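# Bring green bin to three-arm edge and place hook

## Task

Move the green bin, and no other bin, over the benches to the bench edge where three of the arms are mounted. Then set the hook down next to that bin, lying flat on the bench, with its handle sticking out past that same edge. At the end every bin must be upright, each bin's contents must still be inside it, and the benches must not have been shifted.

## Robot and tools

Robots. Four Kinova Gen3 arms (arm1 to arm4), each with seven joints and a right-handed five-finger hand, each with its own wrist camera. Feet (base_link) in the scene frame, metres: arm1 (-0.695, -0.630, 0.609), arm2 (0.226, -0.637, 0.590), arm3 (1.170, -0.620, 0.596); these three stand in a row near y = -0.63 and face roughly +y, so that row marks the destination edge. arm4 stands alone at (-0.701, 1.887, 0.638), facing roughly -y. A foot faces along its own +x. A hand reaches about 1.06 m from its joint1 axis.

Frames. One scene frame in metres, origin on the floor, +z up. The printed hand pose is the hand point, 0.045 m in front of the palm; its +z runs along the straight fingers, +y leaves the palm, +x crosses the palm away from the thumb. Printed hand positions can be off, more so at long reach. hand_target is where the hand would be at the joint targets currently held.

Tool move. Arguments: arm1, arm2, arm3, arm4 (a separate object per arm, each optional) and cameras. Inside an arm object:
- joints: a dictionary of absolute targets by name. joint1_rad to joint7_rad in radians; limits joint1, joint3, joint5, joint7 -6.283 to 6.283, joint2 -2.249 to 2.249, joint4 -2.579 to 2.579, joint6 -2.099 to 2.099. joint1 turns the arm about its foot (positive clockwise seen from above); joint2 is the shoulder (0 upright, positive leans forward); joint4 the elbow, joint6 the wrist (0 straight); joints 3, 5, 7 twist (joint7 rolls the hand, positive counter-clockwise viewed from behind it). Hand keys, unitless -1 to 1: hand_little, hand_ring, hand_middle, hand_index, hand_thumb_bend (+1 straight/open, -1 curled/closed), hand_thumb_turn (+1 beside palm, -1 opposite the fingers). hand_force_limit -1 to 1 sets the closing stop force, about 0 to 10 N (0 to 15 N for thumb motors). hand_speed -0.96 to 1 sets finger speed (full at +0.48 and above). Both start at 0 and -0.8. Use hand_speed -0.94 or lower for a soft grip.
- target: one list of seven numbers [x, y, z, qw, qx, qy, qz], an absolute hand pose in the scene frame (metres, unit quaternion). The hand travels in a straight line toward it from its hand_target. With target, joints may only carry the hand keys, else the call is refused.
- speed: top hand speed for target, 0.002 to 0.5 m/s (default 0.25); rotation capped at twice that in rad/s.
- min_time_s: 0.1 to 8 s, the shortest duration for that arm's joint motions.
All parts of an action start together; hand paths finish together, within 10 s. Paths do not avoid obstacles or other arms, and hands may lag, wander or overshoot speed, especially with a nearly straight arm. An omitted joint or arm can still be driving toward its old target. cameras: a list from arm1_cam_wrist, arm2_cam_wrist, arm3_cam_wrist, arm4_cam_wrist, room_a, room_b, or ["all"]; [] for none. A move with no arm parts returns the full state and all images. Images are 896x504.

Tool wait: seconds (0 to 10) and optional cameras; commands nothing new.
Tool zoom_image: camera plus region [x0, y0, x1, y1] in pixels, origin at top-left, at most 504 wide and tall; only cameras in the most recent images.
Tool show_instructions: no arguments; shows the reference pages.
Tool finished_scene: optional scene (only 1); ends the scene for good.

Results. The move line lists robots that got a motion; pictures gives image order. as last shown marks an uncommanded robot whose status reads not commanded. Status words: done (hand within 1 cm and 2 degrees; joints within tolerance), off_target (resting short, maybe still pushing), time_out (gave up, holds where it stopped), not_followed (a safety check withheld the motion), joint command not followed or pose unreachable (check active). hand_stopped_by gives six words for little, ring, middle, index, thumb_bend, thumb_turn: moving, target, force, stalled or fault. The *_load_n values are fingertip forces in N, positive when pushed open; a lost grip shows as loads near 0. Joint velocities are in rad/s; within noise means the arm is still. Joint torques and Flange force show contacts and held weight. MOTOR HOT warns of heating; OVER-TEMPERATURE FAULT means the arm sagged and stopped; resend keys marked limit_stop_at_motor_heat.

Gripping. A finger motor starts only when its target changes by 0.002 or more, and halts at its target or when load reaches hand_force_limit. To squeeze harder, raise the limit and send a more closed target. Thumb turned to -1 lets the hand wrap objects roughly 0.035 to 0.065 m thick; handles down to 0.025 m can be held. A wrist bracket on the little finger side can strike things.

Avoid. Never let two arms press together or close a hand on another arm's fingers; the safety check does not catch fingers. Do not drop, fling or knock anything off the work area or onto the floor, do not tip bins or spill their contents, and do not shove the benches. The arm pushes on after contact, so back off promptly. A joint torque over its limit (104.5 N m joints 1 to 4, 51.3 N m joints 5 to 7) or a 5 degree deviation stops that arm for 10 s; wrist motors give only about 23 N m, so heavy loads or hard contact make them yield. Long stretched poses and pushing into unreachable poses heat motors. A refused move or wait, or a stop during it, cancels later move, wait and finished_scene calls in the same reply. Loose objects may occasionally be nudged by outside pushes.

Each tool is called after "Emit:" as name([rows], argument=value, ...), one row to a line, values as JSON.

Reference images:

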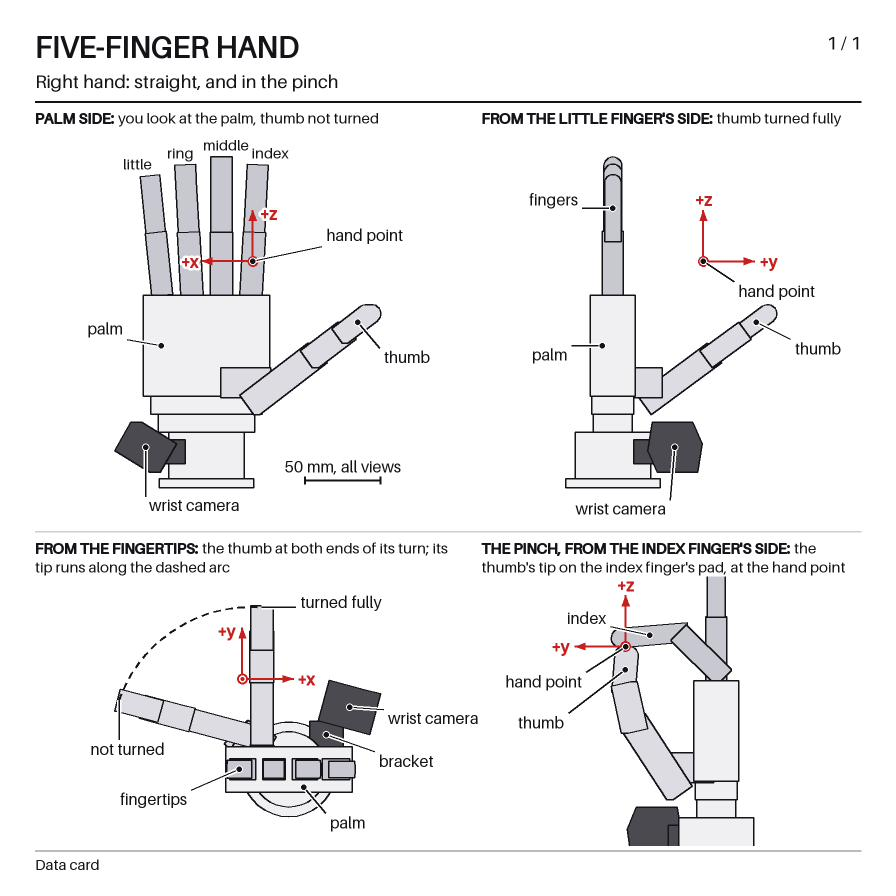

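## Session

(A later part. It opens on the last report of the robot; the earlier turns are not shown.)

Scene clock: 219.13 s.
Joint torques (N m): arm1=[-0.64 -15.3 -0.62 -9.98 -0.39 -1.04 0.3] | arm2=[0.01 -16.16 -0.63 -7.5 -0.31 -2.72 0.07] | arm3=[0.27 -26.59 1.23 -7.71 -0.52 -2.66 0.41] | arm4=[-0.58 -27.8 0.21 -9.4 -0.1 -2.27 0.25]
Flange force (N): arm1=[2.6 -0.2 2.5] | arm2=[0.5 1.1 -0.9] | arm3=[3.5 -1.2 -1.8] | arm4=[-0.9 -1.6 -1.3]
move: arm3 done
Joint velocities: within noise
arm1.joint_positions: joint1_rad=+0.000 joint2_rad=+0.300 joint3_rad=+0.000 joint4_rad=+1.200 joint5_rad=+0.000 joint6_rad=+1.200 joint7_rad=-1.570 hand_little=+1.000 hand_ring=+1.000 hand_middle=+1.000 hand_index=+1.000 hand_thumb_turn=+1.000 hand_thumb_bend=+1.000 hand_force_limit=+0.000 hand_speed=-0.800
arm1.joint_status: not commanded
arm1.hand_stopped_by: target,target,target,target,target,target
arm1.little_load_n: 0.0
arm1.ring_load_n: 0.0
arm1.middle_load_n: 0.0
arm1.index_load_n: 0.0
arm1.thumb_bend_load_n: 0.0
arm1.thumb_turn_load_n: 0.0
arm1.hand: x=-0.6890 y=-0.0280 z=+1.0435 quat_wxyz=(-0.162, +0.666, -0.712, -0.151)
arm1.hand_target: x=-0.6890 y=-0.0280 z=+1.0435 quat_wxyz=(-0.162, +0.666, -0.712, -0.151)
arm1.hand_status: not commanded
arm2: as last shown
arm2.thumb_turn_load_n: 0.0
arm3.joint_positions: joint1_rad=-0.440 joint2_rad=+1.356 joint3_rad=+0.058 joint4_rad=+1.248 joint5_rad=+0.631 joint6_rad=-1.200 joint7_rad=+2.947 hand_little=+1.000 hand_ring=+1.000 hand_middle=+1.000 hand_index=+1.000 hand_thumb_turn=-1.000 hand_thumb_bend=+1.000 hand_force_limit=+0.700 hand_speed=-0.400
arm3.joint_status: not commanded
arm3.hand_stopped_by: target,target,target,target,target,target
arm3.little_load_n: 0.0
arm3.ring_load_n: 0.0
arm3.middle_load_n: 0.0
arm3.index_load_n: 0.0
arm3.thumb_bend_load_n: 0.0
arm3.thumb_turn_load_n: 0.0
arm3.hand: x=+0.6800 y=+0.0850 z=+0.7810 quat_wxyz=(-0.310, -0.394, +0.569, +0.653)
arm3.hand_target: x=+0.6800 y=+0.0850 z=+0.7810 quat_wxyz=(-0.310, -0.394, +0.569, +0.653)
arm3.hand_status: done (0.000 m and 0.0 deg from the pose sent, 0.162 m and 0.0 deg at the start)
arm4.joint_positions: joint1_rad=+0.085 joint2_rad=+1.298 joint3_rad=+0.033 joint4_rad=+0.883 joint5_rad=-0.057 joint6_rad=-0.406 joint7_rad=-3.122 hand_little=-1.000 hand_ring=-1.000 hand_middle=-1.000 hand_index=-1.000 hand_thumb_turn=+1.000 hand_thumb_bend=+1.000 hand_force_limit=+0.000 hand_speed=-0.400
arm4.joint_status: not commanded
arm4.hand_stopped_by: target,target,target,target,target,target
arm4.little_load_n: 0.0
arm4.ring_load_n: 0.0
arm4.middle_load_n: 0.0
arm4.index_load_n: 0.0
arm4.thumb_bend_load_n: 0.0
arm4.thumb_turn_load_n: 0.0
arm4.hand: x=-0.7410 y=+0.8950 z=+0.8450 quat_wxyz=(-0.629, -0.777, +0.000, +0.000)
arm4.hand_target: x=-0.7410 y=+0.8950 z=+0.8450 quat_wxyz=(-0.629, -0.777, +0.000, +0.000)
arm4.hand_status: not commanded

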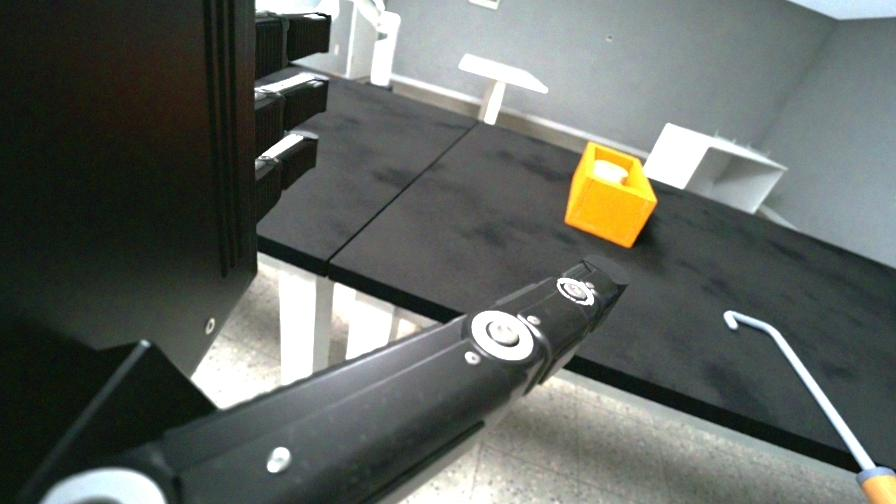

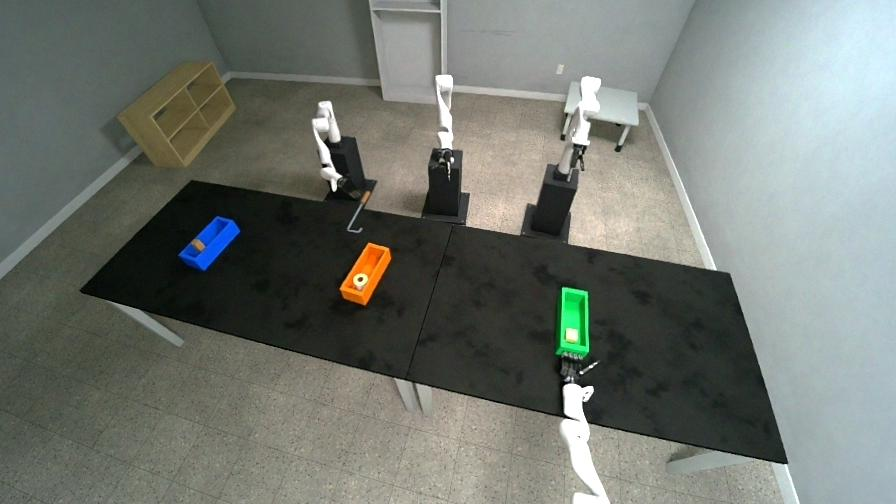

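Emit:
move(arm3={"target": [0.98, -0.02, 0.80, 0.3096, 0.3938, -0.5685, -0.6526], "speed": 0.2}, arm4={"target": [-0.741, 0.862, 0.845, 0.6293, 0.7771, 0, 0], "speed": 0.05}, cameras=["room_a"])

Emit:
move(arm3={"joints": {"joint1_rad": 0.9, "joint2_rad": 0.6, "joint3_rad": 0.0, "joint4_rad": 1.9, "joint5_rad": 0.6, "joint6_rad": -1.2, "joint7_rad": 2.2}, "min_time_s": 4}, arm2={"joints": {"joint1_rad": 0.25}, "min_time_s": 2}, cameras=["room_a", "room_b", "arm2_cam_wrist", "arm1_cam_wrist"])

Scene clock: 223.47 s.
Joint torques (N m): arm1=[-0.58 -15.24 -0.61 -9.9 -0.37 -1.09 0.29] | arm2=[0 -16.12 -0.75 -7.41 -0.21 -2.73 -0.01] | arm3=[0.33 -21.54 2.1 -3.53 -0.27 -2.75 0.4] | arm4=[-0.51 -28.73 0.28 -10.02 -0.07 -2.28 0.25]
Flange force (N): arm1=[2.2 -0.2 2.2] | arm2=[0.7 0.7 -0.7] | arm3=[4.8 -1.8 1.1] | arm4=[-0.2 -1.5 -2.0]
move: arm3 done; arm4 done
Joint velocities: within noise
arm1: as last shown
arm1.little_load_n: -0.5
arm2.joint_positions: joint1_rad=-0.200 joint2_rad=+0.490 joint3_rad=+0.000 joint4_rad=+2.060 joint5_rad=+0.000 joint6_rad=-0.980 joint7_rad=+1.570 hand_little=+1.000 hand_ring=+1.000 hand_middle=+1.000 hand_index=+1.000 hand_thumb_turn=-1.000 hand_thumb_bend=+1.000 hand_force_limit=+0.000 hand_speed=-0.300
arm2.joint_status: not commanded
arm2.hand_stopped_by: target,target,target,target,target,target
arm2.little_load_n: 0.0
arm2.ring_load_n: 0.0
arm2.middle_load_n: 0.0
arm2.index_load_n: 0.0
arm2.thumb_bend_load_n: 0.0
arm2.thumb_turn_load_n: 0.5
arm2.hand: x=+0.1060 y=+0.0540 z=+0.9535 quat_wxyz=(-0.569, +0.422, +0.567, +0.419)
arm2.hand_target: x=+0.1060 y=+0.0540 z=+0.9535 quat_wxyz=(-0.569, +0.422, +0.567, +0.419)
arm2.hand_status: not commanded
arm3.joint_positions: joint1_rad=-0.030 joint2_rad=+1.231 joint3_rad=+0.262 joint4_rad=+1.831 joint5_rad=+1.037 joint6_rad=-1.784 joint7_rad=+3.101 hand_little=+1.000 hand_ring=+1.000 hand_middle=+1.000 hand_index=+1.000 hand_thumb_turn=-1.000 hand_thumb_bend=+1.000 hand_force_limit=+0.700 hand_speed=-0.400
arm3.joint_status: not commanded
arm3.hand_stopped_by: target,target,target,target,target,target
arm3.little_load_n: 0.0
arm3.ring_load_n: 0.0
arm3.middle_load_n: 0.0
arm3.index_load_n: 0.0
arm3.thumb_bend_load_n: 0.0
arm3.thumb_turn_load_n: 0.0
arm3.hand: x=+0.9800 y=-0.0200 z=+0.8000 quat_wxyz=(-0.310, -0.394, +0.569, +0.653)
arm3.hand_target: x=+0.9800 y=-0.0200 z=+0.8000 quat_wxyz=(-0.310, -0.394, +0.569, +0.653)
arm3.hand_status: done (0.000 m and 0.0 deg from the pose sent, 0.318 m and 0.0 deg at the start)
arm4.joint_positions: joint1_rad=+0.086 joint2_rad=+1.396 joint3_rad=+0.049 joint4_rad=+0.636 joint5_rad=-0.075 joint6_rad=-0.257 joint7_rad=-3.118 hand_little=-1.000 hand_ring=-1.000 hand_middle=-1.000 hand_index=-1.000 hand_thumb_turn=+1.000 hand_thumb_bend=+1.000 hand_force_limit=+0.000 hand_speed=-0.400
arm4.joint_status: not commanded
arm4.hand_stopped_by: target,target,target,target,target,target
arm4.little_load_n: 0.0
arm4.ring_load_n: 0.0
arm4.middle_load_n: 0.0
arm4.index_load_n: 0.0
arm4.thumb_bend_load_n: 0.0
arm4.thumb_turn_load_n: 0.0
arm4.hand: x=-0.7411 y=+0.8620 z=+0.8450 quat_wxyz=(-0.629, -0.777, +0.000, +0.000)
arm4.hand_target: x=-0.7410 y=+0.8620 z=+0.8450 quat_wxyz=(-0.629, -0.777, +0.000, +0.000)
arm4.hand_status: done (0.000 m and 0.0 deg from the pose sent, 0.033 m and 0.0 deg at the start)

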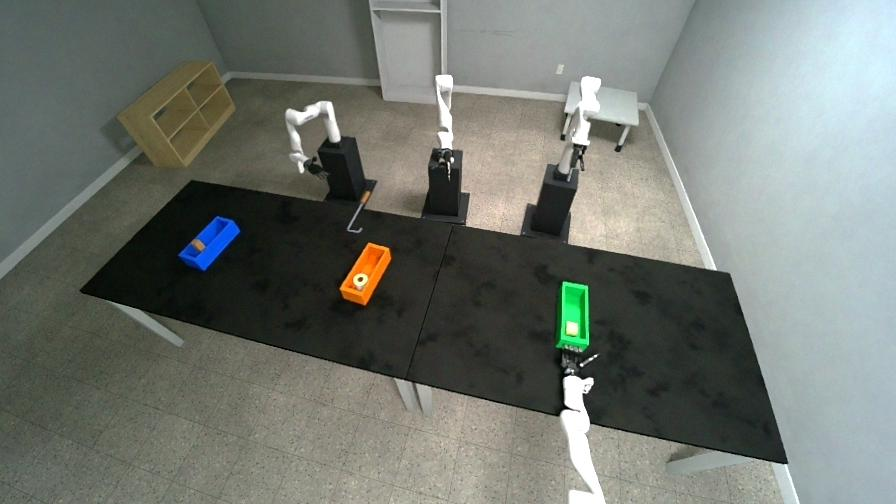

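Scene clock: 227.87 s.
Joint torques (N m): arm1=[-0.66 -15.36 -0.6 -10.05 -0.43 -1.07 0.33] | arm2=[0.04 -16.12 -0.75 -7.43 -0.25 -2.7 0.03] | arm3=[0.26 -19.31 1.23 -8.37 -0.48 -2.66 0.41] | arm4=[-0.51 -28.76 0.26 -9.95 -0.1 -2.27 0.24]
Flange force (N): arm1=[2.7 -0.2 2.6] | arm2=[0.6 0.8 -0.8] | arm3=[0.2 -4.2 -0.8] | arm4=[-0.2 -1.4 -1.2]
move: arm2 done; arm3 done
Joint velocities: within noise
arm1, arm4: as last shown
arm1.little_load_n: 0.0
arm2.joint_positions: joint1_rad=+0.250 joint2_rad=+0.490 joint3_rad=+0.000 joint4_rad=+2.060 joint5_rad=+0.000 joint6_rad=-0.980 joint7_rad=+1.570 hand_little=+1.000 hand_ring=+1.000 hand_middle=+1.000 hand_index=+1.000 hand_thumb_turn=-1.000 hand_thumb_bend=+1.000 hand_force_limit=+0.000 hand_speed=-0.300
arm2.joint_status: all done
arm2.hand_stopped_by: target,target,target,target,target,target
arm2.little_load_n: 0.0
arm2.ring_load_n: 0.0
arm2.middle_load_n: 0.0
arm2.index_load_n: 0.0
arm2.thumb_bend_load_n: 0.0
arm2.thumb_turn_load_n: 0.0
arm2.hand: x=+0.4182 y=+0.0382 z=+0.9523 quat_wxyz=(-0.461, +0.538, +0.459, +0.535)
arm2.hand_target: x=+0.4182 y=+0.0382 z=+0.9523 quat_wxyz=(-0.461, +0.538, +0.459, +0.535)
arm2.hand_status: not commanded
arm3.joint_positions: joint1_rad=+0.900 joint2_rad=+0.600 joint3_rad=+0.000 joint4_rad=+1.900 joint5_rad=+0.600 joint6_rad=-1.200 joint7_rad=+2.200 hand_little=+1.000 hand_ring=+1.000 hand_middle=+1.000 hand_index=+1.000 hand_thumb_turn=-1.000 hand_thumb_bend=+1.000 hand_force_limit=+0.700 hand_speed=-0.400
arm3.joint_status: all done
arm3.hand_stopped_by: target,target,target,target,target,target
arm3.little_load_n: 0.0
arm3.ring_load_n: 0.0
arm3.middle_load_n: 0.0
arm3.index_load_n: 0.0
arm3.thumb_bend_load_n: 0.0
arm3.thumb_turn_load_n: 0.0
arm3.hand: x=+1.6596 y=-0.0837 z=+1.0646 quat_wxyz=(-0.110, +0.278, +0.580, +0.758)
arm3.hand_target: x=+1.6596 y=-0.0837 z=+1.0647 quat_wxyz=(-0.110, +0.278, +0.580, +0.758)
arm3.hand_status: not commanded
arm4.joint_positions: joint1_rad=+0.085 joint2_rad=+1.396 joint3_rad=+0.049 joint4_rad=+0.636 joint5_rad=-0.075 joint6_rad=-0.257 joint7_rad=-3.118 hand_little=-1.000 hand_ring=-1.000 hand_middle=-1.000 hand_index=-1.000 hand_thumb_turn=+1.000 hand_thumb_bend=+1.000 hand_force_limit=+0.000 hand_speed=-0.400
arm4.hand: x=-0.7410 y=+0.8620 z=+0.8450 quat_wxyz=(-0.629, -0.777, +0.000, +0.000)
pictures: arm1_cam_wrist, arm2_cam_wrist, room_a, room_b

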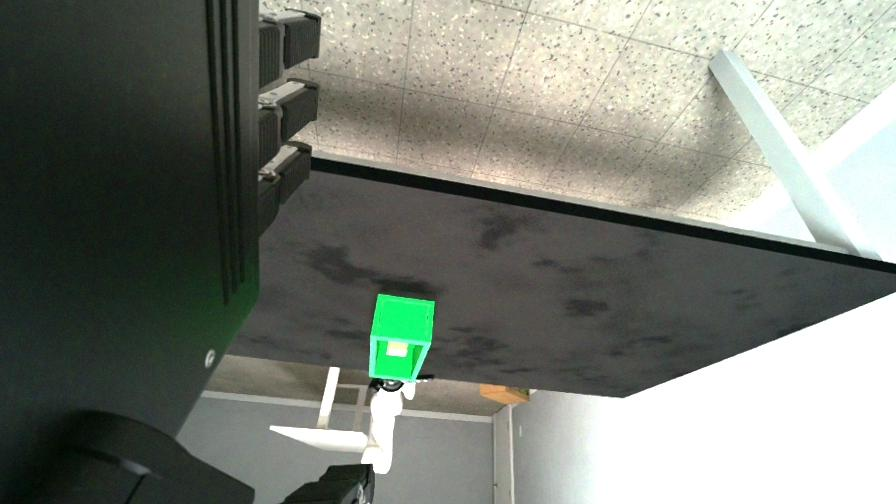

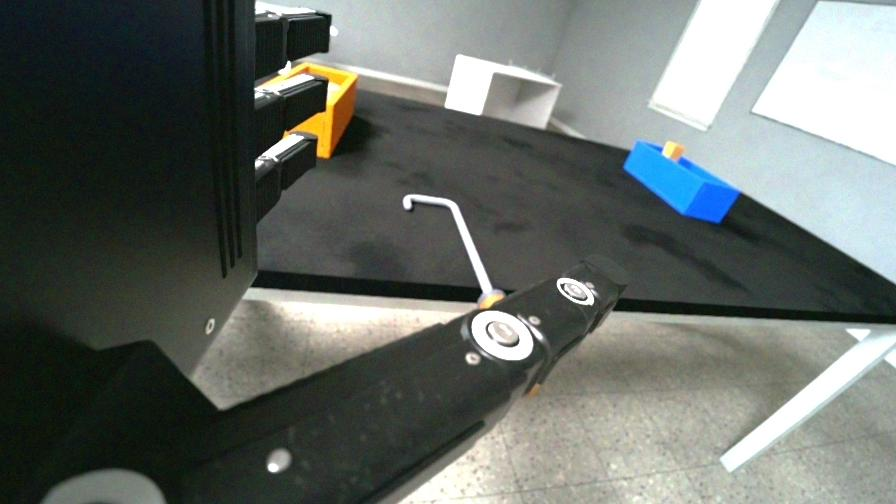

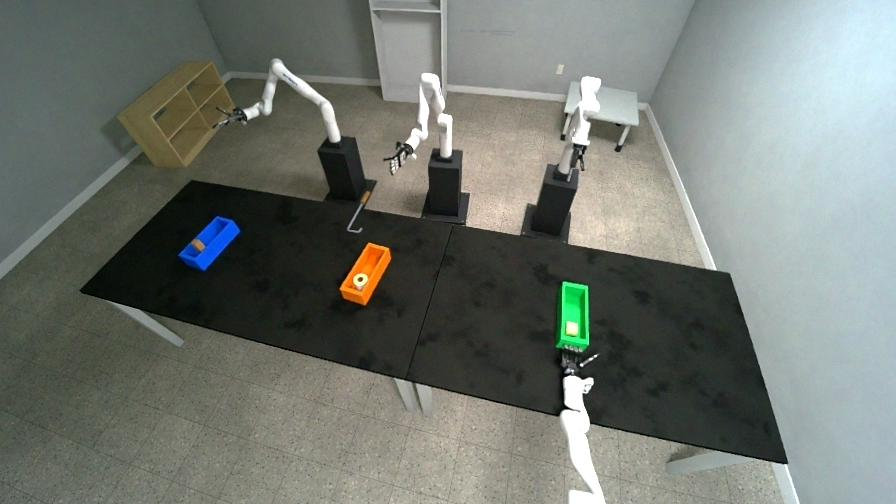

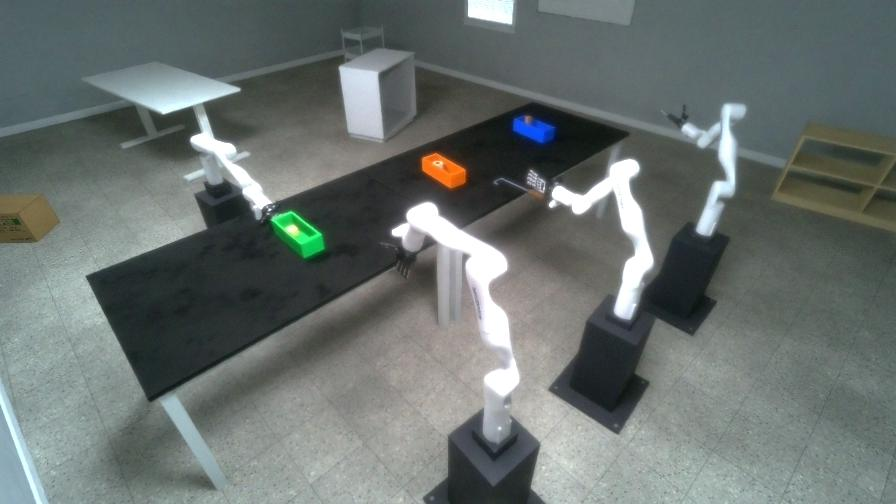

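Emit:
zoom_image(camera="arm2_cam_wrist", region=[360, 180, 620, 340])

Scaled by 1.938.

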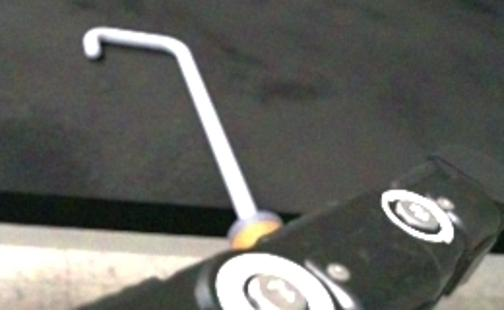

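Emit:
move(arm2={"joints": {"joint7_rad": 3.14}, "min_time_s": 2})

Emit:
move(arm2={"target": [0.53, -0.04, 0.80, 0.0123, 0.0123, -0.7070, -0.7070], "speed": 0.12}, cameras=["arm2_cam_wrist"])

Emit:
move(arm2={"target": [0.570, 0.05, 0.775, 0.0123, 0.0123, -0.7070, -0.7070], "speed": 0.08}, cameras=["arm2_cam_wrist", "room_a", "room_b"])

Scene clock: 231.80 s.
Joint torques (N m): arm1=[-0.57 -15.23 -0.62 -9.99 -0.45 -1.01 0.29] | arm2=[0.08 -16.05 -0.7 -7.4 -0.17 -2.7 0.09] | arm3=[0.21 -19.32 1.25 -8.39 -0.53 -2.67 0.43] | arm4=[-0.53 -28.77 0.29 -10.01 -0.11 -2.28 0.24]
Flange force (N): arm1=[2.8 0.0 2.6] | arm2=[-0.6 0.8 -0.9] | arm3=[0.1 -4.0 -0.9] | arm4=[-0.4 -1.5 -1.8]
move: arm2 done
Joint velocities: within noise
arm1, arm3, arm4: as last shown
arm2.joint_positions: joint1_rad=+0.250 joint2_rad=+0.490 joint3_rad=+0.000 joint4_rad=+2.060 joint5_rad=+0.000 joint6_rad=-0.980 joint7_rad=+3.140 hand_little=+1.000 hand_ring=+1.000 hand_middle=+1.000 hand_index=+1.000 hand_thumb_turn=-1.000 hand_thumb_bend=+1.000 hand_force_limit=+0.000 hand_speed=-0.300
arm2.joint_status: all done
arm2.hand_stopped_by: target,target,target,target,target,target
arm2.little_load_n: 0.0
arm2.ring_load_n: 0.0
arm2.middle_load_n: 0.0
arm2.index_load_n: 0.0
arm2.thumb_bend_load_n: 0.0
arm2.thumb_turn_load_n: 0.0
arm2.hand: x=+0.3897 y=+0.0428 z=+1.0434 quat_wxyz=(+0.052, +0.056, +0.705, +0.705)
arm2.hand_target: x=+0.3897 y=+0.0428 z=+1.0434 quat_wxyz=(+0.052, +0.056, +0.705, +0.705)
arm2.hand_status: not commanded
arm3.hand: x=+1.6596 y=-0.0837 z=+1.0647 quat_wxyz=(-0.110, +0.278, +0.580, +0.758)
pictures: none

Scene clock: 234.80 s.
Joint torques (N m): arm1=[-0.64 -15.33 -0.58 -10 -0.45 -1.05 0.3] | arm2=[0.05 -19.69 -0.98 -2.29 -0.53 -2.66 0.06] | arm3=[0.19 -19.32 1.22 -8.33 -0.49 -2.65 0.38] | arm4=[-0.49 -28.73 0.29 -9.97 -0.11 -2.28 0.22]
Flange force (N): arm1=[2.6 -0.2 2.6] | arm2=[-0.8 0.8 -0.9] | arm3=[0.0 -4.2 -0.8] | arm4=[-0.3 -1.4 -1.6]
move: arm2 done
Joint velocities: within noise
arm1, arm3, arm4: as last shown
arm1.index_load_n: -0.5
arm2.joint_positions: joint1_rad=+0.737 joint2_rad=+1.137 joint3_rad=+0.136 joint4_rad=+1.977 joint5_rad=+0.728 joint6_rad=-1.632 joint7_rad=+3.033 hand_little=+1.000 hand_ring=+1.000 hand_middle=+1.000 hand_index=+1.000 hand_thumb_turn=-1.000 hand_thumb_bend=+1.000 hand_force_limit=+0.000 hand_speed=-0.300
arm2.joint_status: not commanded
arm2.hand_stopped_by: target,target,target,target,target,target
arm2.little_load_n: 0.0
arm2.ring_load_n: 0.0
arm2.middle_load_n: 0.0
arm2.index_load_n: 0.0
arm2.thumb_bend_load_n: 0.0
arm2.thumb_turn_load_n: 0.0
arm2.hand: x=+0.5300 y=-0.0400 z=+0.8000 quat_wxyz=(-0.012, -0.012, +0.707, +0.707)
arm2.hand_target: x=+0.5300 y=-0.0400 z=+0.8000 quat_wxyz=(-0.012, -0.012, +0.707, +0.707)
arm2.hand_status: done (0.000 m and 0.0 deg from the pose sent, 0.293 m and 10.8 deg at the start)
arm3.middle_load_n: 0.5
arm4.index_load_n: -0.5

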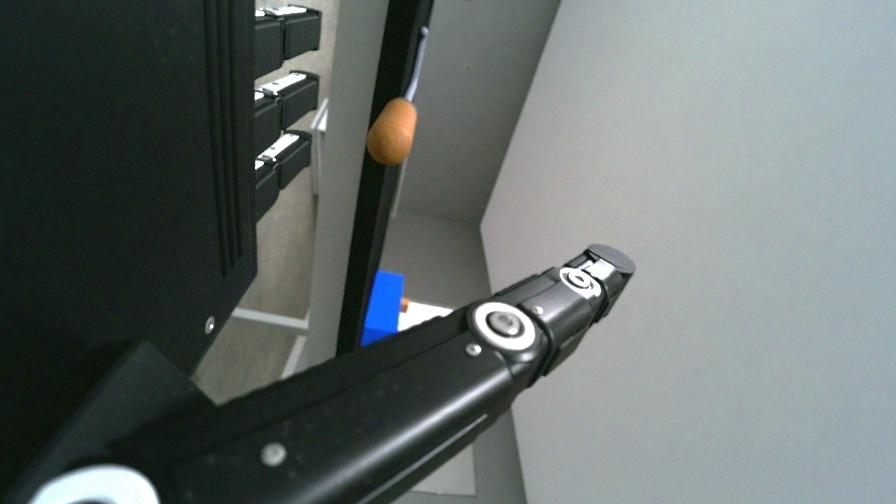

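Scene clock: 236.67 s.
Joint torques (N m): arm1=[-0.62 -15.25 -0.56 -10.02 -0.41 -1 0.37] | arm2=[-0.03 -22.55 -0.8 -4.41 -0.86 -2.6 0.08] | arm3=[0.24 -19.26 1.18 -8.39 -0.5 -2.61 0.43] | arm4=[-0.52 -28.76 0.3 -9.95 -0.09 -2.28 0.24]
Flange force (N): arm1=[3.0 0.0 2.7] | arm2=[-0.6 0.6 -0.5] | arm3=[0.2 -4.1 -1.1] | arm4=[-0.3 -1.4 -1.2]
move: arm2 done
Joint velocities: within noise
arm1, arm3, arm4: as last shown
arm1.index_load_n: 0.0
arm2.joint_positions: joint1_rad=+0.693 joint2_rad=+1.231 joint3_rad=+0.123 joint4_rad=+1.630 joint5_rad=+0.676 joint6_rad=-1.423 joint7_rad=+2.878 hand_little=+1.000 hand_ring=+1.000 hand_middle=+1.000 hand_index=+1.000 hand_thumb_turn=-1.000 hand_thumb_bend=+1.000 hand_force_limit=+0.000 hand_speed=-0.300
arm2.joint_status: not commanded
arm2.hand_stopped_by: target,target,target,target,target,target
arm2.little_load_n: 0.0
arm2.ring_load_n: 0.0
arm2.middle_load_n: 0.0
arm2.index_load_n: 0.5
arm2.thumb_bend_load_n: 0.0
arm2.thumb_turn_load_n: 0.0
arm2.hand: x=+0.5700 y=+0.0500 z=+0.7750 quat_wxyz=(-0.012, -0.012, +0.707, +0.707)
arm2.hand_target: x=+0.5700 y=+0.0500 z=+0.7750 quat_wxyz=(-0.012, -0.012, +0.707, +0.707)
arm2.hand_status: done (0.000 m and 0.0 deg from the pose sent, 0.102 m and 0.0 deg at the start)
arm3.middle_load_n: -0.5
arm4.index_load_n: 0.0

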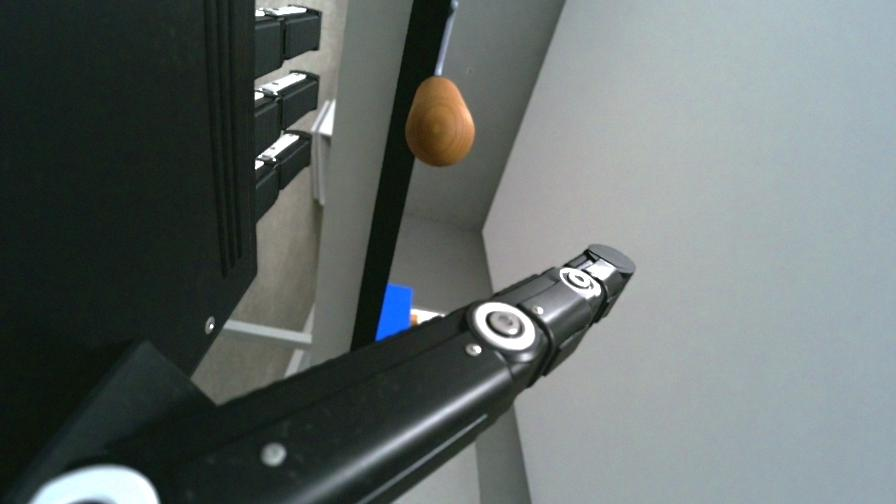

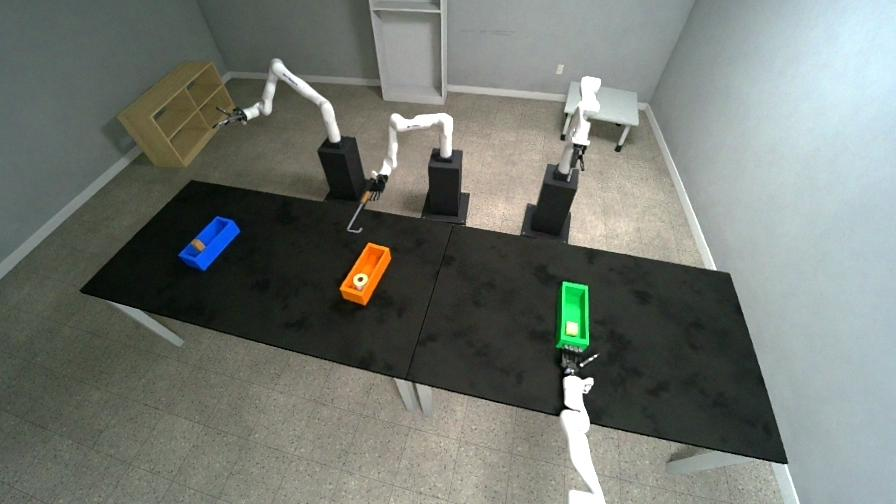

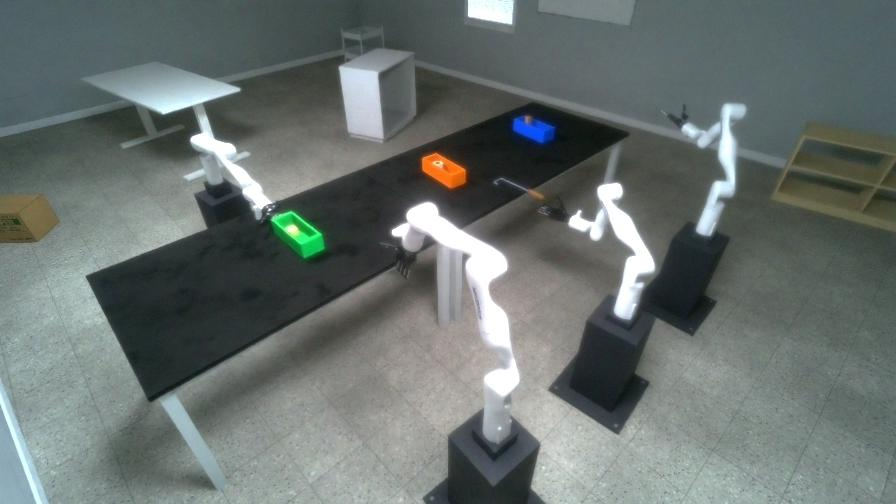

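Emit:
move(arm2={"target": [0.5640, 0.155, 0.775, 0.0247, 0.0247, -0.7067, -0.7067], "speed": 0.06}, cameras=["arm2_cam_wrist"])

Scene clock: 239.53 s.
Joint torques (N m): arm1=[-0.6 -15.27 -0.68 -9.97 -0.42 -1.1 0.34] | arm2=[-0.12 -25.06 -0.92 -6.58 -1.18 -2.45 0.09] | arm3=[0.21 -19.27 1.24 -8.38 -0.51 -2.64 0.42] | arm4=[-0.48 -28.77 0.32 -9.97 -0.08 -2.25 0.22]
Flange force (N): arm1=[2.4 0.0 2.3] | arm2=[-0.4 0.7 -0.8] | arm3=[0.2 -4.1 -1.0] | arm4=[-0.3 -1.5 -1.5]
move: arm2 done
Joint velocities: within noise
arm1, arm3, arm4: as last shown
arm2.joint_positions: joint1_rad=+0.608 joint2_rad=+1.312 joint3_rad=+0.109 joint4_rad=+1.284 joint5_rad=+0.661 joint6_rad=-1.188 joint7_rad=+2.733 hand_little=+1.000 hand_ring=+1.000 hand_middle=+1.000 hand_index=+1.000 hand_thumb_turn=-1.000 hand_thumb_bend=+1.000 hand_force_limit=+0.000 hand_speed=-0.300
arm2.joint_status: not commanded
arm2.hand_stopped_by: target,target,target,target,target,target
arm2.little_load_n: 0.0
arm2.ring_load_n: 0.0
arm2.middle_load_n: 0.0
arm2.index_load_n: 0.0
arm2.thumb_bend_load_n: 0.0
arm2.thumb_turn_load_n: 0.0
arm2.hand: x=+0.5640 y=+0.1550 z=+0.7750 quat_wxyz=(-0.025, -0.025, +0.707, +0.707)
arm2.hand_target: x=+0.5640 y=+0.1550 z=+0.7750 quat_wxyz=(-0.025, -0.025, +0.707, +0.707)
arm2.hand_status: done (0.000 m and 0.0 deg from the pose sent, 0.105 m and 2.0 deg at the start)
arm3.middle_load_n: 0.0
arm3.thumb_turn_load_n: 0.5

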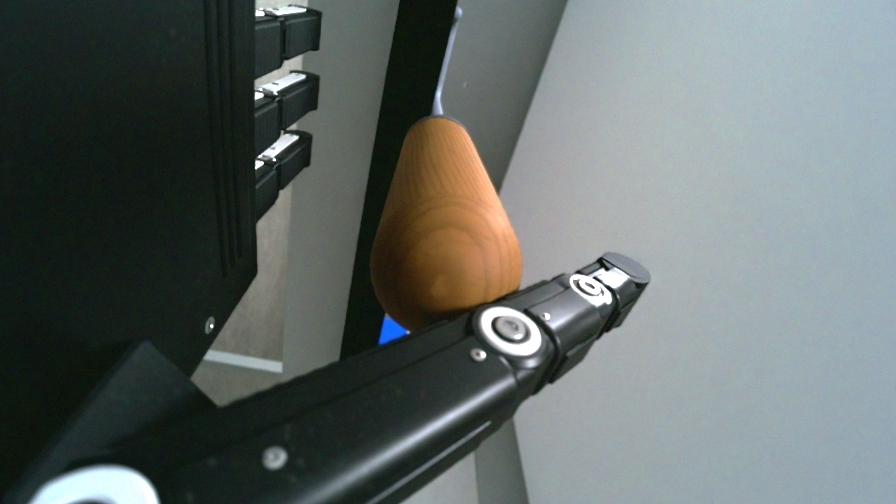

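Emit:
move(arm2={"target": [0.5640, 0.155, 0.798, 0.0247, 0.0247, -0.7067, -0.7067], "speed": 0.04, "joints": {"hand_thumb_bend": 0.1, "hand_speed": -0.5}}, cameras=["arm2_cam_wrist"])

Scene clock: 241.47 s.
Joint torques (N m): arm1=[-0.62 -15.2 -0.62 -9.98 -0.42 -1.09 0.27] | arm2=[-0.11 -24.68 -0.85 -6.78 -1.13 -2.26 0.03] | arm3=[0.27 -19.23 1.21 -8.3 -0.48 -2.65 0.4] | arm4=[-0.52 -28.72 0.29 -9.92 -0.13 -2.25 0.24]
Flange force (N): arm1=[2.7 -0.2 2.3] | arm2=[0.4 1.1 -1.7] | arm3=[0.2 -4.0 -0.7] | arm4=[-0.5 -1.4 -1.3]
move: arm2 done
Joint velocities: within noise
arm1, arm3, arm4: as last shown
arm2.joint_positions: joint1_rad=+0.606 joint2_rad=+1.264 joint3_rad=+0.112 joint4_rad=+1.311 joint5_rad=+0.670 joint6_rad=-1.173 joint7_rad=+2.716 hand_little=+1.000 hand_ring=+1.000 hand_middle=+1.000 hand_index=+1.000 hand_thumb_turn=-1.000 hand_thumb_bend=+0.100 hand_force_limit=+0.000 hand_speed=-0.500
arm2.joint_status: all done
arm2.hand_stopped_by: target,target,target,target,target,target
arm2.little_load_n: 0.0
arm2.ring_load_n: 0.0
arm2.middle_load_n: 0.0
arm2.index_load_n: 0.0
arm2.thumb_bend_load_n: 0.0
arm2.thumb_turn_load_n: 0.0
arm2.hand: x=+0.5640 y=+0.1550 z=+0.7980 quat_wxyz=(-0.025, -0.025, +0.707, +0.707)
arm2.hand_target: x=+0.5640 y=+0.1550 z=+0.7980 quat_wxyz=(-0.025, -0.025, +0.707, +0.707)
arm2.hand_status: done (0.000 m and 0.0 deg from the pose sent, 0.023 m and 0.0 deg at the start)
arm3.thumb_turn_load_n: 0.0

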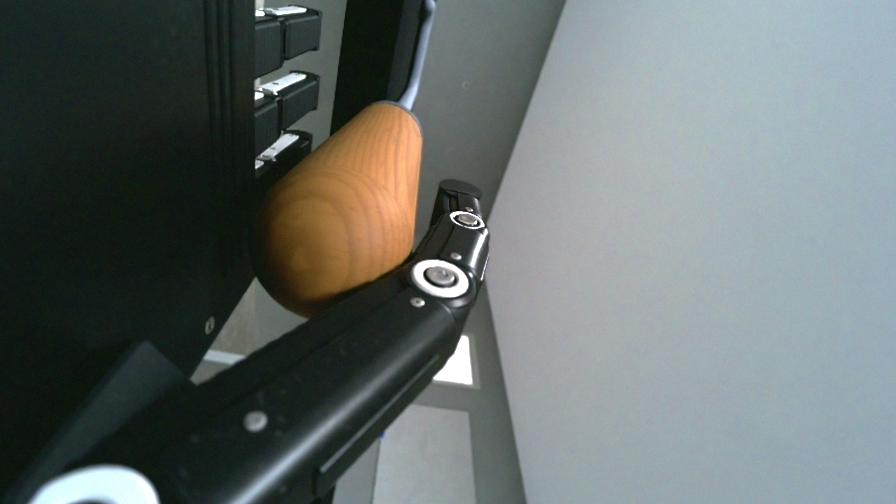

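Emit:
move(arm2={"joints": {"hand_thumb_bend": -0.9, "hand_speed": -0.9, "hand_force_limit": 0.0}}, cameras=["arm2_cam_wrist", "room_b", "room_a"])

Emit:
zoom_image(camera="room_b", region=[460, 150, 660, 260])

Scene clock: 245.90 s.
Joint torques (N m): arm1=[-0.56 -15.27 -0.64 -10.08 -0.39 -1.05 0.26] | arm2=[-0.36 -22.57 -0.77 -5.76 -0.9 -1.42 -0.05] | arm3=[0.18 -19.3 1.17 -8.42 -0.49 -2.64 0.44] | arm4=[-0.48 -28.78 0.25 -10.02 -0.1 -2.26 0.22]
Flange force (N): arm1=[3.1 -0.2 2.6] | arm2=[0.2 3.6 -2.5] | arm3=[0.1 -4.1 -1.1] | arm4=[-0.1 -1.5 -1.9]
move: arm2 off_target
Joint velocities: within noise
arm1.joint_positions: joint1_rad=+0.000 joint2_rad=+0.300 joint3_rad=+0.000 joint4_rad=+1.200 joint5_rad=+0.000 joint6_rad=+1.200 joint7_rad=-1.570 hand_little=+1.000 hand_ring=+1.000 hand_middle=+1.000 hand_index=+1.000 hand_thumb_turn=+1.000 hand_thumb_bend=+1.000 hand_force_limit=+0.000 hand_speed=-0.800
arm1.joint_status: not commanded
arm1.hand_stopped_by: target,target,target,target,target,target
arm1.little_load_n: 0.0
arm1.ring_load_n: 0.0
arm1.middle_load_n: 0.0
arm1.index_load_n: 0.0
arm1.thumb_bend_load_n: 0.0
arm1.thumb_turn_load_n: 0.0
arm1.hand: x=-0.6890 y=-0.0280 z=+1.0435 quat_wxyz=(-0.162, +0.666, -0.712, -0.151)
arm1.hand_target: x=-0.6890 y=-0.0280 z=+1.0435 quat_wxyz=(-0.162, +0.666, -0.712, -0.151)
arm1.hand_status: not commanded
arm2.joint_positions: joint1_rad=+0.606 joint2_rad=+1.264 joint3_rad=+0.112 joint4_rad=+1.311 joint5_rad=+0.670 joint6_rad=-1.173 joint7_rad=+2.716 hand_little=+1.000 hand_ring=+1.000 hand_middle=+1.000 hand_index=+1.000 hand_thumb_turn=-1.000 hand_thumb_bend=-0.130 hand_force_limit=+0.000 hand_speed=-0.900
arm2.joint_status: hand_thumb_bend off_target (ended at -0.130, target -0.900); the others done
arm2.hand_stopped_by: target,target,target,target,force,target
arm2.little_load_n: 0.5
arm2.ring_load_n: 0.0
arm2.middle_load_n: 0.0
arm2.index_load_n: 0.5
arm2.thumb_bend_load_n: 8.0
arm2.thumb_turn_load_n: 0.0
arm2.hand: x=+0.5640 y=+0.1550 z=+0.7980 quat_wxyz=(-0.025, -0.025, +0.707, +0.707)
arm2.hand_target: x=+0.5640 y=+0.1550 z=+0.7980 quat_wxyz=(-0.025, -0.025, +0.707, +0.707)
arm2.hand_status: not commanded
arm3, arm4: as last shown
arm3.little_load_n: -0.5
arm3.ring_load_n: -0.5
arm4.middle_load_n: -0.5
pictures: arm2_cam_wrist, room_a, room_b

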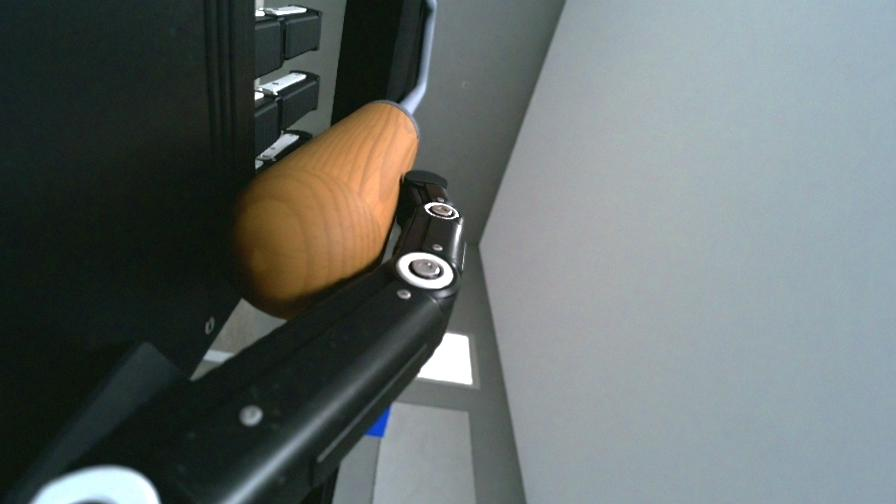

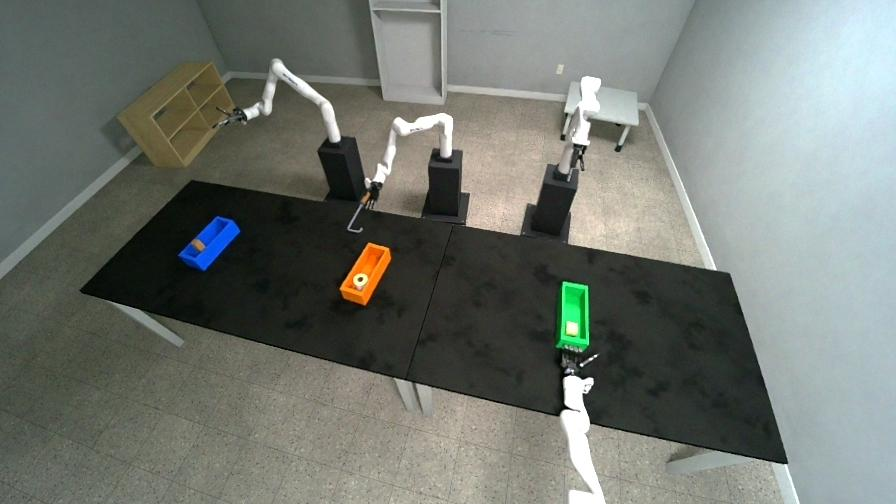

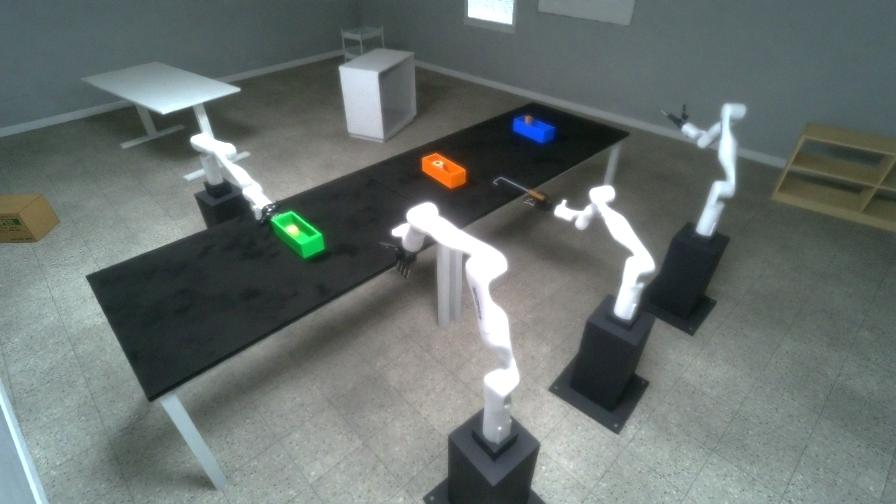

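Scaled by 2.520.

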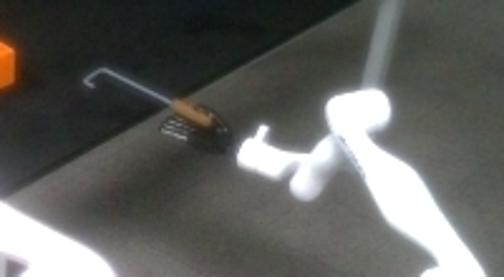

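Emit:
move(arm2={"joints": {"hand_thumb_bend": -0.95, "hand_speed": -0.9, "hand_force_limit": 0.6}})

Emit:
move(arm2={"target": [0.5640, 0.150, 0.835, 0.0247, 0.0247, -0.7067, -0.7067], "speed": 0.04}, cameras=["arm2_cam_wrist", "room_b", "room_a"])

Emit:
zoom_image(camera="room_b", region=[460, 150, 660, 260])

Scene clock: 246.80 s.
Joint torques (N m): arm1=[-0.64 -15.21 -0.6 -9.95 -0.36 -1.11 0.34] | arm2=[-0.38 -21.57 -0.67 -5.32 -0.78 -1.02 -0.04] | arm3=[0.24 -19.24 1.21 -8.37 -0.48 -2.67 0.44] | arm4=[-0.49 -28.75 0.29 -9.97 -0.1 -2.28 0.22]
Flange force (N): arm1=[2.5 -0.2 2.2] | arm2=[0.3 4.8 -2.9] | arm3=[0.3 -4.0 -0.9] | arm4=[-0.3 -1.4 -1.5]
move: arm2 off_target
Joint velocities: within noise
arm1, arm3: as last shown
arm2.joint_positions: joint1_rad=+0.606 joint2_rad=+1.264 joint3_rad=+0.112 joint4_rad=+1.311 joint5_rad=+0.670 joint6_rad=-1.173 joint7_rad=+2.716 hand_little=+1.000 hand_ring=+1.000 hand_middle=+1.000 hand_index=+1.000 hand_thumb_turn=-1.000 hand_thumb_bend=-0.161 hand_force_limit=+0.600 hand_speed=-0.900
arm2.joint_status: hand_thumb_bend off_target (ended at -0.161, target -0.950); the others done
arm2.hand_stopped_by: target,target,target,target,force,target
arm2.little_load_n: 0.0
arm2.ring_load_n: 0.0
arm2.middle_load_n: 0.0
arm2.index_load_n: 0.0
arm2.thumb_bend_load_n: 12.0
arm2.thumb_turn_load_n: 0.5
arm2.hand: x=+0.5640 y=+0.1550 z=+0.7980 quat_wxyz=(-0.025, -0.025, +0.707, +0.707)
arm2.hand_target: x=+0.5640 y=+0.1550 z=+0.7980 quat_wxyz=(-0.025, -0.025, +0.707, +0.707)
arm2.hand_status: not commanded
arm3.little_load_n: 0.0
arm3.ring_load_n: 0.0
arm4.joint_positions: joint1_rad=+0.085 joint2_rad=+1.396 joint3_rad=+0.049 joint4_rad=+0.636 joint5_rad=-0.075 joint6_rad=-0.257 joint7_rad=-3.118 hand_little=-1.000 hand_ring=-1.000 hand_middle=-1.000 hand_index=-1.000 hand_thumb_turn=+1.000 hand_thumb_bend=+1.000 hand_force_limit=+0.000 hand_speed=-0.400
arm4.joint_status: not commanded
arm4.hand_stopped_by: target,target,target,target,target,target
arm4.little_load_n: 0.0
arm4.ring_load_n: 0.0
arm4.middle_load_n: 0.0
arm4.index_load_n: 0.0
arm4.thumb_bend_load_n: 0.0
arm4.thumb_turn_load_n: 0.0
arm4.hand: x=-0.7410 y=+0.8620 z=+0.8450 quat_wxyz=(-0.629, -0.777, +0.000, +0.000)
arm4.hand_target: x=-0.7410 y=+0.8620 z=+0.8450 quat_wxyz=(-0.629, -0.777, +0.000, +0.000)
arm4.hand_status: not commanded
pictures: none

Scene clock: 248.23 s.
Joint torques (N m): arm1=[-0.64 -15.24 -0.7 -9.92 -0.45 -1.02 0.28] | arm2=[0.12 -26.96 -1.18 -8.12 -1.61 -3.33 0.12] | arm3=[0.28 -19.24 1.22 -8.36 -0.48 -2.63 0.42] | arm4=[-0.52 -28.8 0.3 -9.95 -0.11 -2.27 0.23]
Flange force (N): arm1=[2.5 -0.2 2.5] | arm2=[-0.3 -2.0 -0.3] | arm3=[0.3 -4.1 -0.9] | arm4=[-0.4 -1.5 -1.2]
move: arm2 done
Joint velocities: within noise
arm1, arm4: as last shown
arm2.joint_positions: joint1_rad=+0.606 joint2_rad=+1.183 joint3_rad=+0.119 joint4_rad=+1.363 joint5_rad=+0.688 joint6_rad=-1.157 joint7_rad=+2.690 hand_little=+1.000 hand_ring=+1.000 hand_middle=+1.000 hand_index=+1.000 hand_thumb_turn=-1.000 hand_thumb_bend=-0.163 hand_force_limit=+0.600 hand_speed=-0.900
arm2.joint_status: not commanded
arm2.hand_stopped_by: target,target,target,target,force,target
arm2.little_load_n: 0.0
arm2.ring_load_n: 0.0
arm2.middle_load_n: 0.0
arm2.index_load_n: 0.0
arm2.thumb_bend_load_n: 3.0
arm2.thumb_turn_load_n: 1.5
arm2.hand: x=+0.5640 y=+0.1500 z=+0.8350 quat_wxyz=(-0.025, -0.025, +0.707, +0.707)
arm2.hand_target: x=+0.5640 y=+0.1500 z=+0.8350 quat_wxyz=(-0.025, -0.025, +0.707, +0.707)
arm2.hand_status: done (0.000 m and 0.0 deg from the pose sent, 0.037 m and 0.0 deg at the start)
arm3.joint_positions: joint1_rad=+0.900 joint2_rad=+0.600 joint3_rad=+0.000 joint4_rad=+1.900 joint5_rad=+0.600 joint6_rad=-1.200 joint7_rad=+2.200 hand_little=+1.000 hand_ring=+1.000 hand_middle=+1.000 hand_index=+1.000 hand_thumb_turn=-1.000 hand_thumb_bend=+1.000 hand_force_limit=+0.700 hand_speed=-0.400
arm3.joint_status: not commanded
arm3.hand_stopped_by: target,target,target,target,target,target
arm3.little_load_n: 0.0
arm3.ring_load_n: 0.0
arm3.middle_load_n: 0.0
arm3.index_load_n: 0.0
arm3.thumb_bend_load_n: 0.0
arm3.thumb_turn_load_n: 0.0
arm3.hand: x=+1.6596 y=-0.0837 z=+1.0647 quat_wxyz=(-0.110, +0.278, +0.580, +0.758)
arm3.hand_target: x=+1.6596 y=-0.0837 z=+1.0647 quat_wxyz=(-0.110, +0.278, +0.580, +0.758)
arm3.hand_status: not commanded
pictures: arm2_cam_wrist, room_a, room_b

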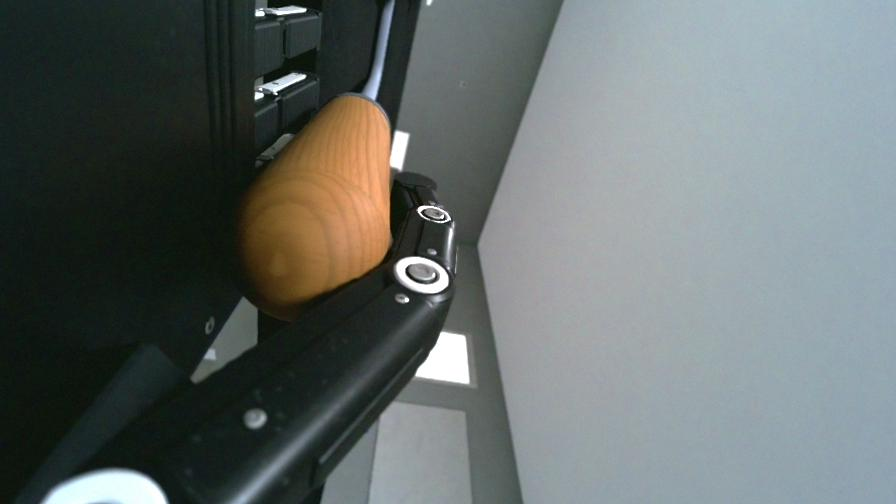

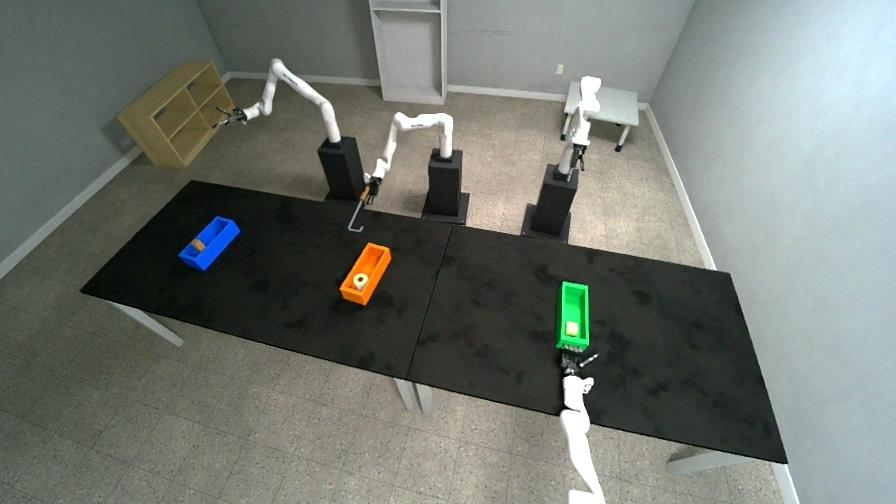

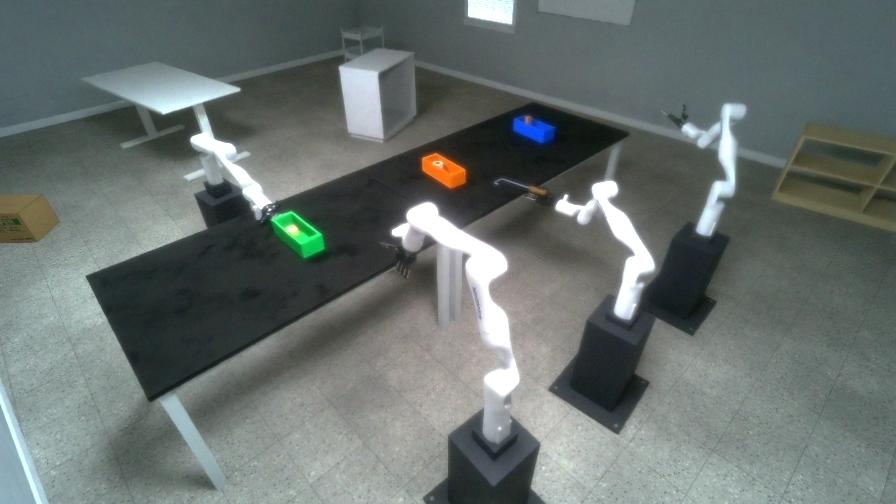

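Scaled by 2.520.

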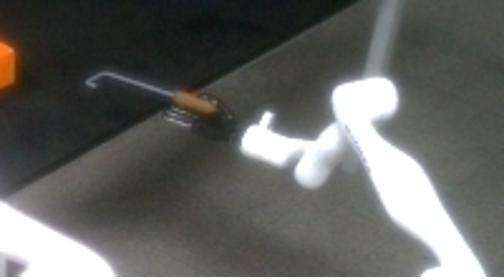

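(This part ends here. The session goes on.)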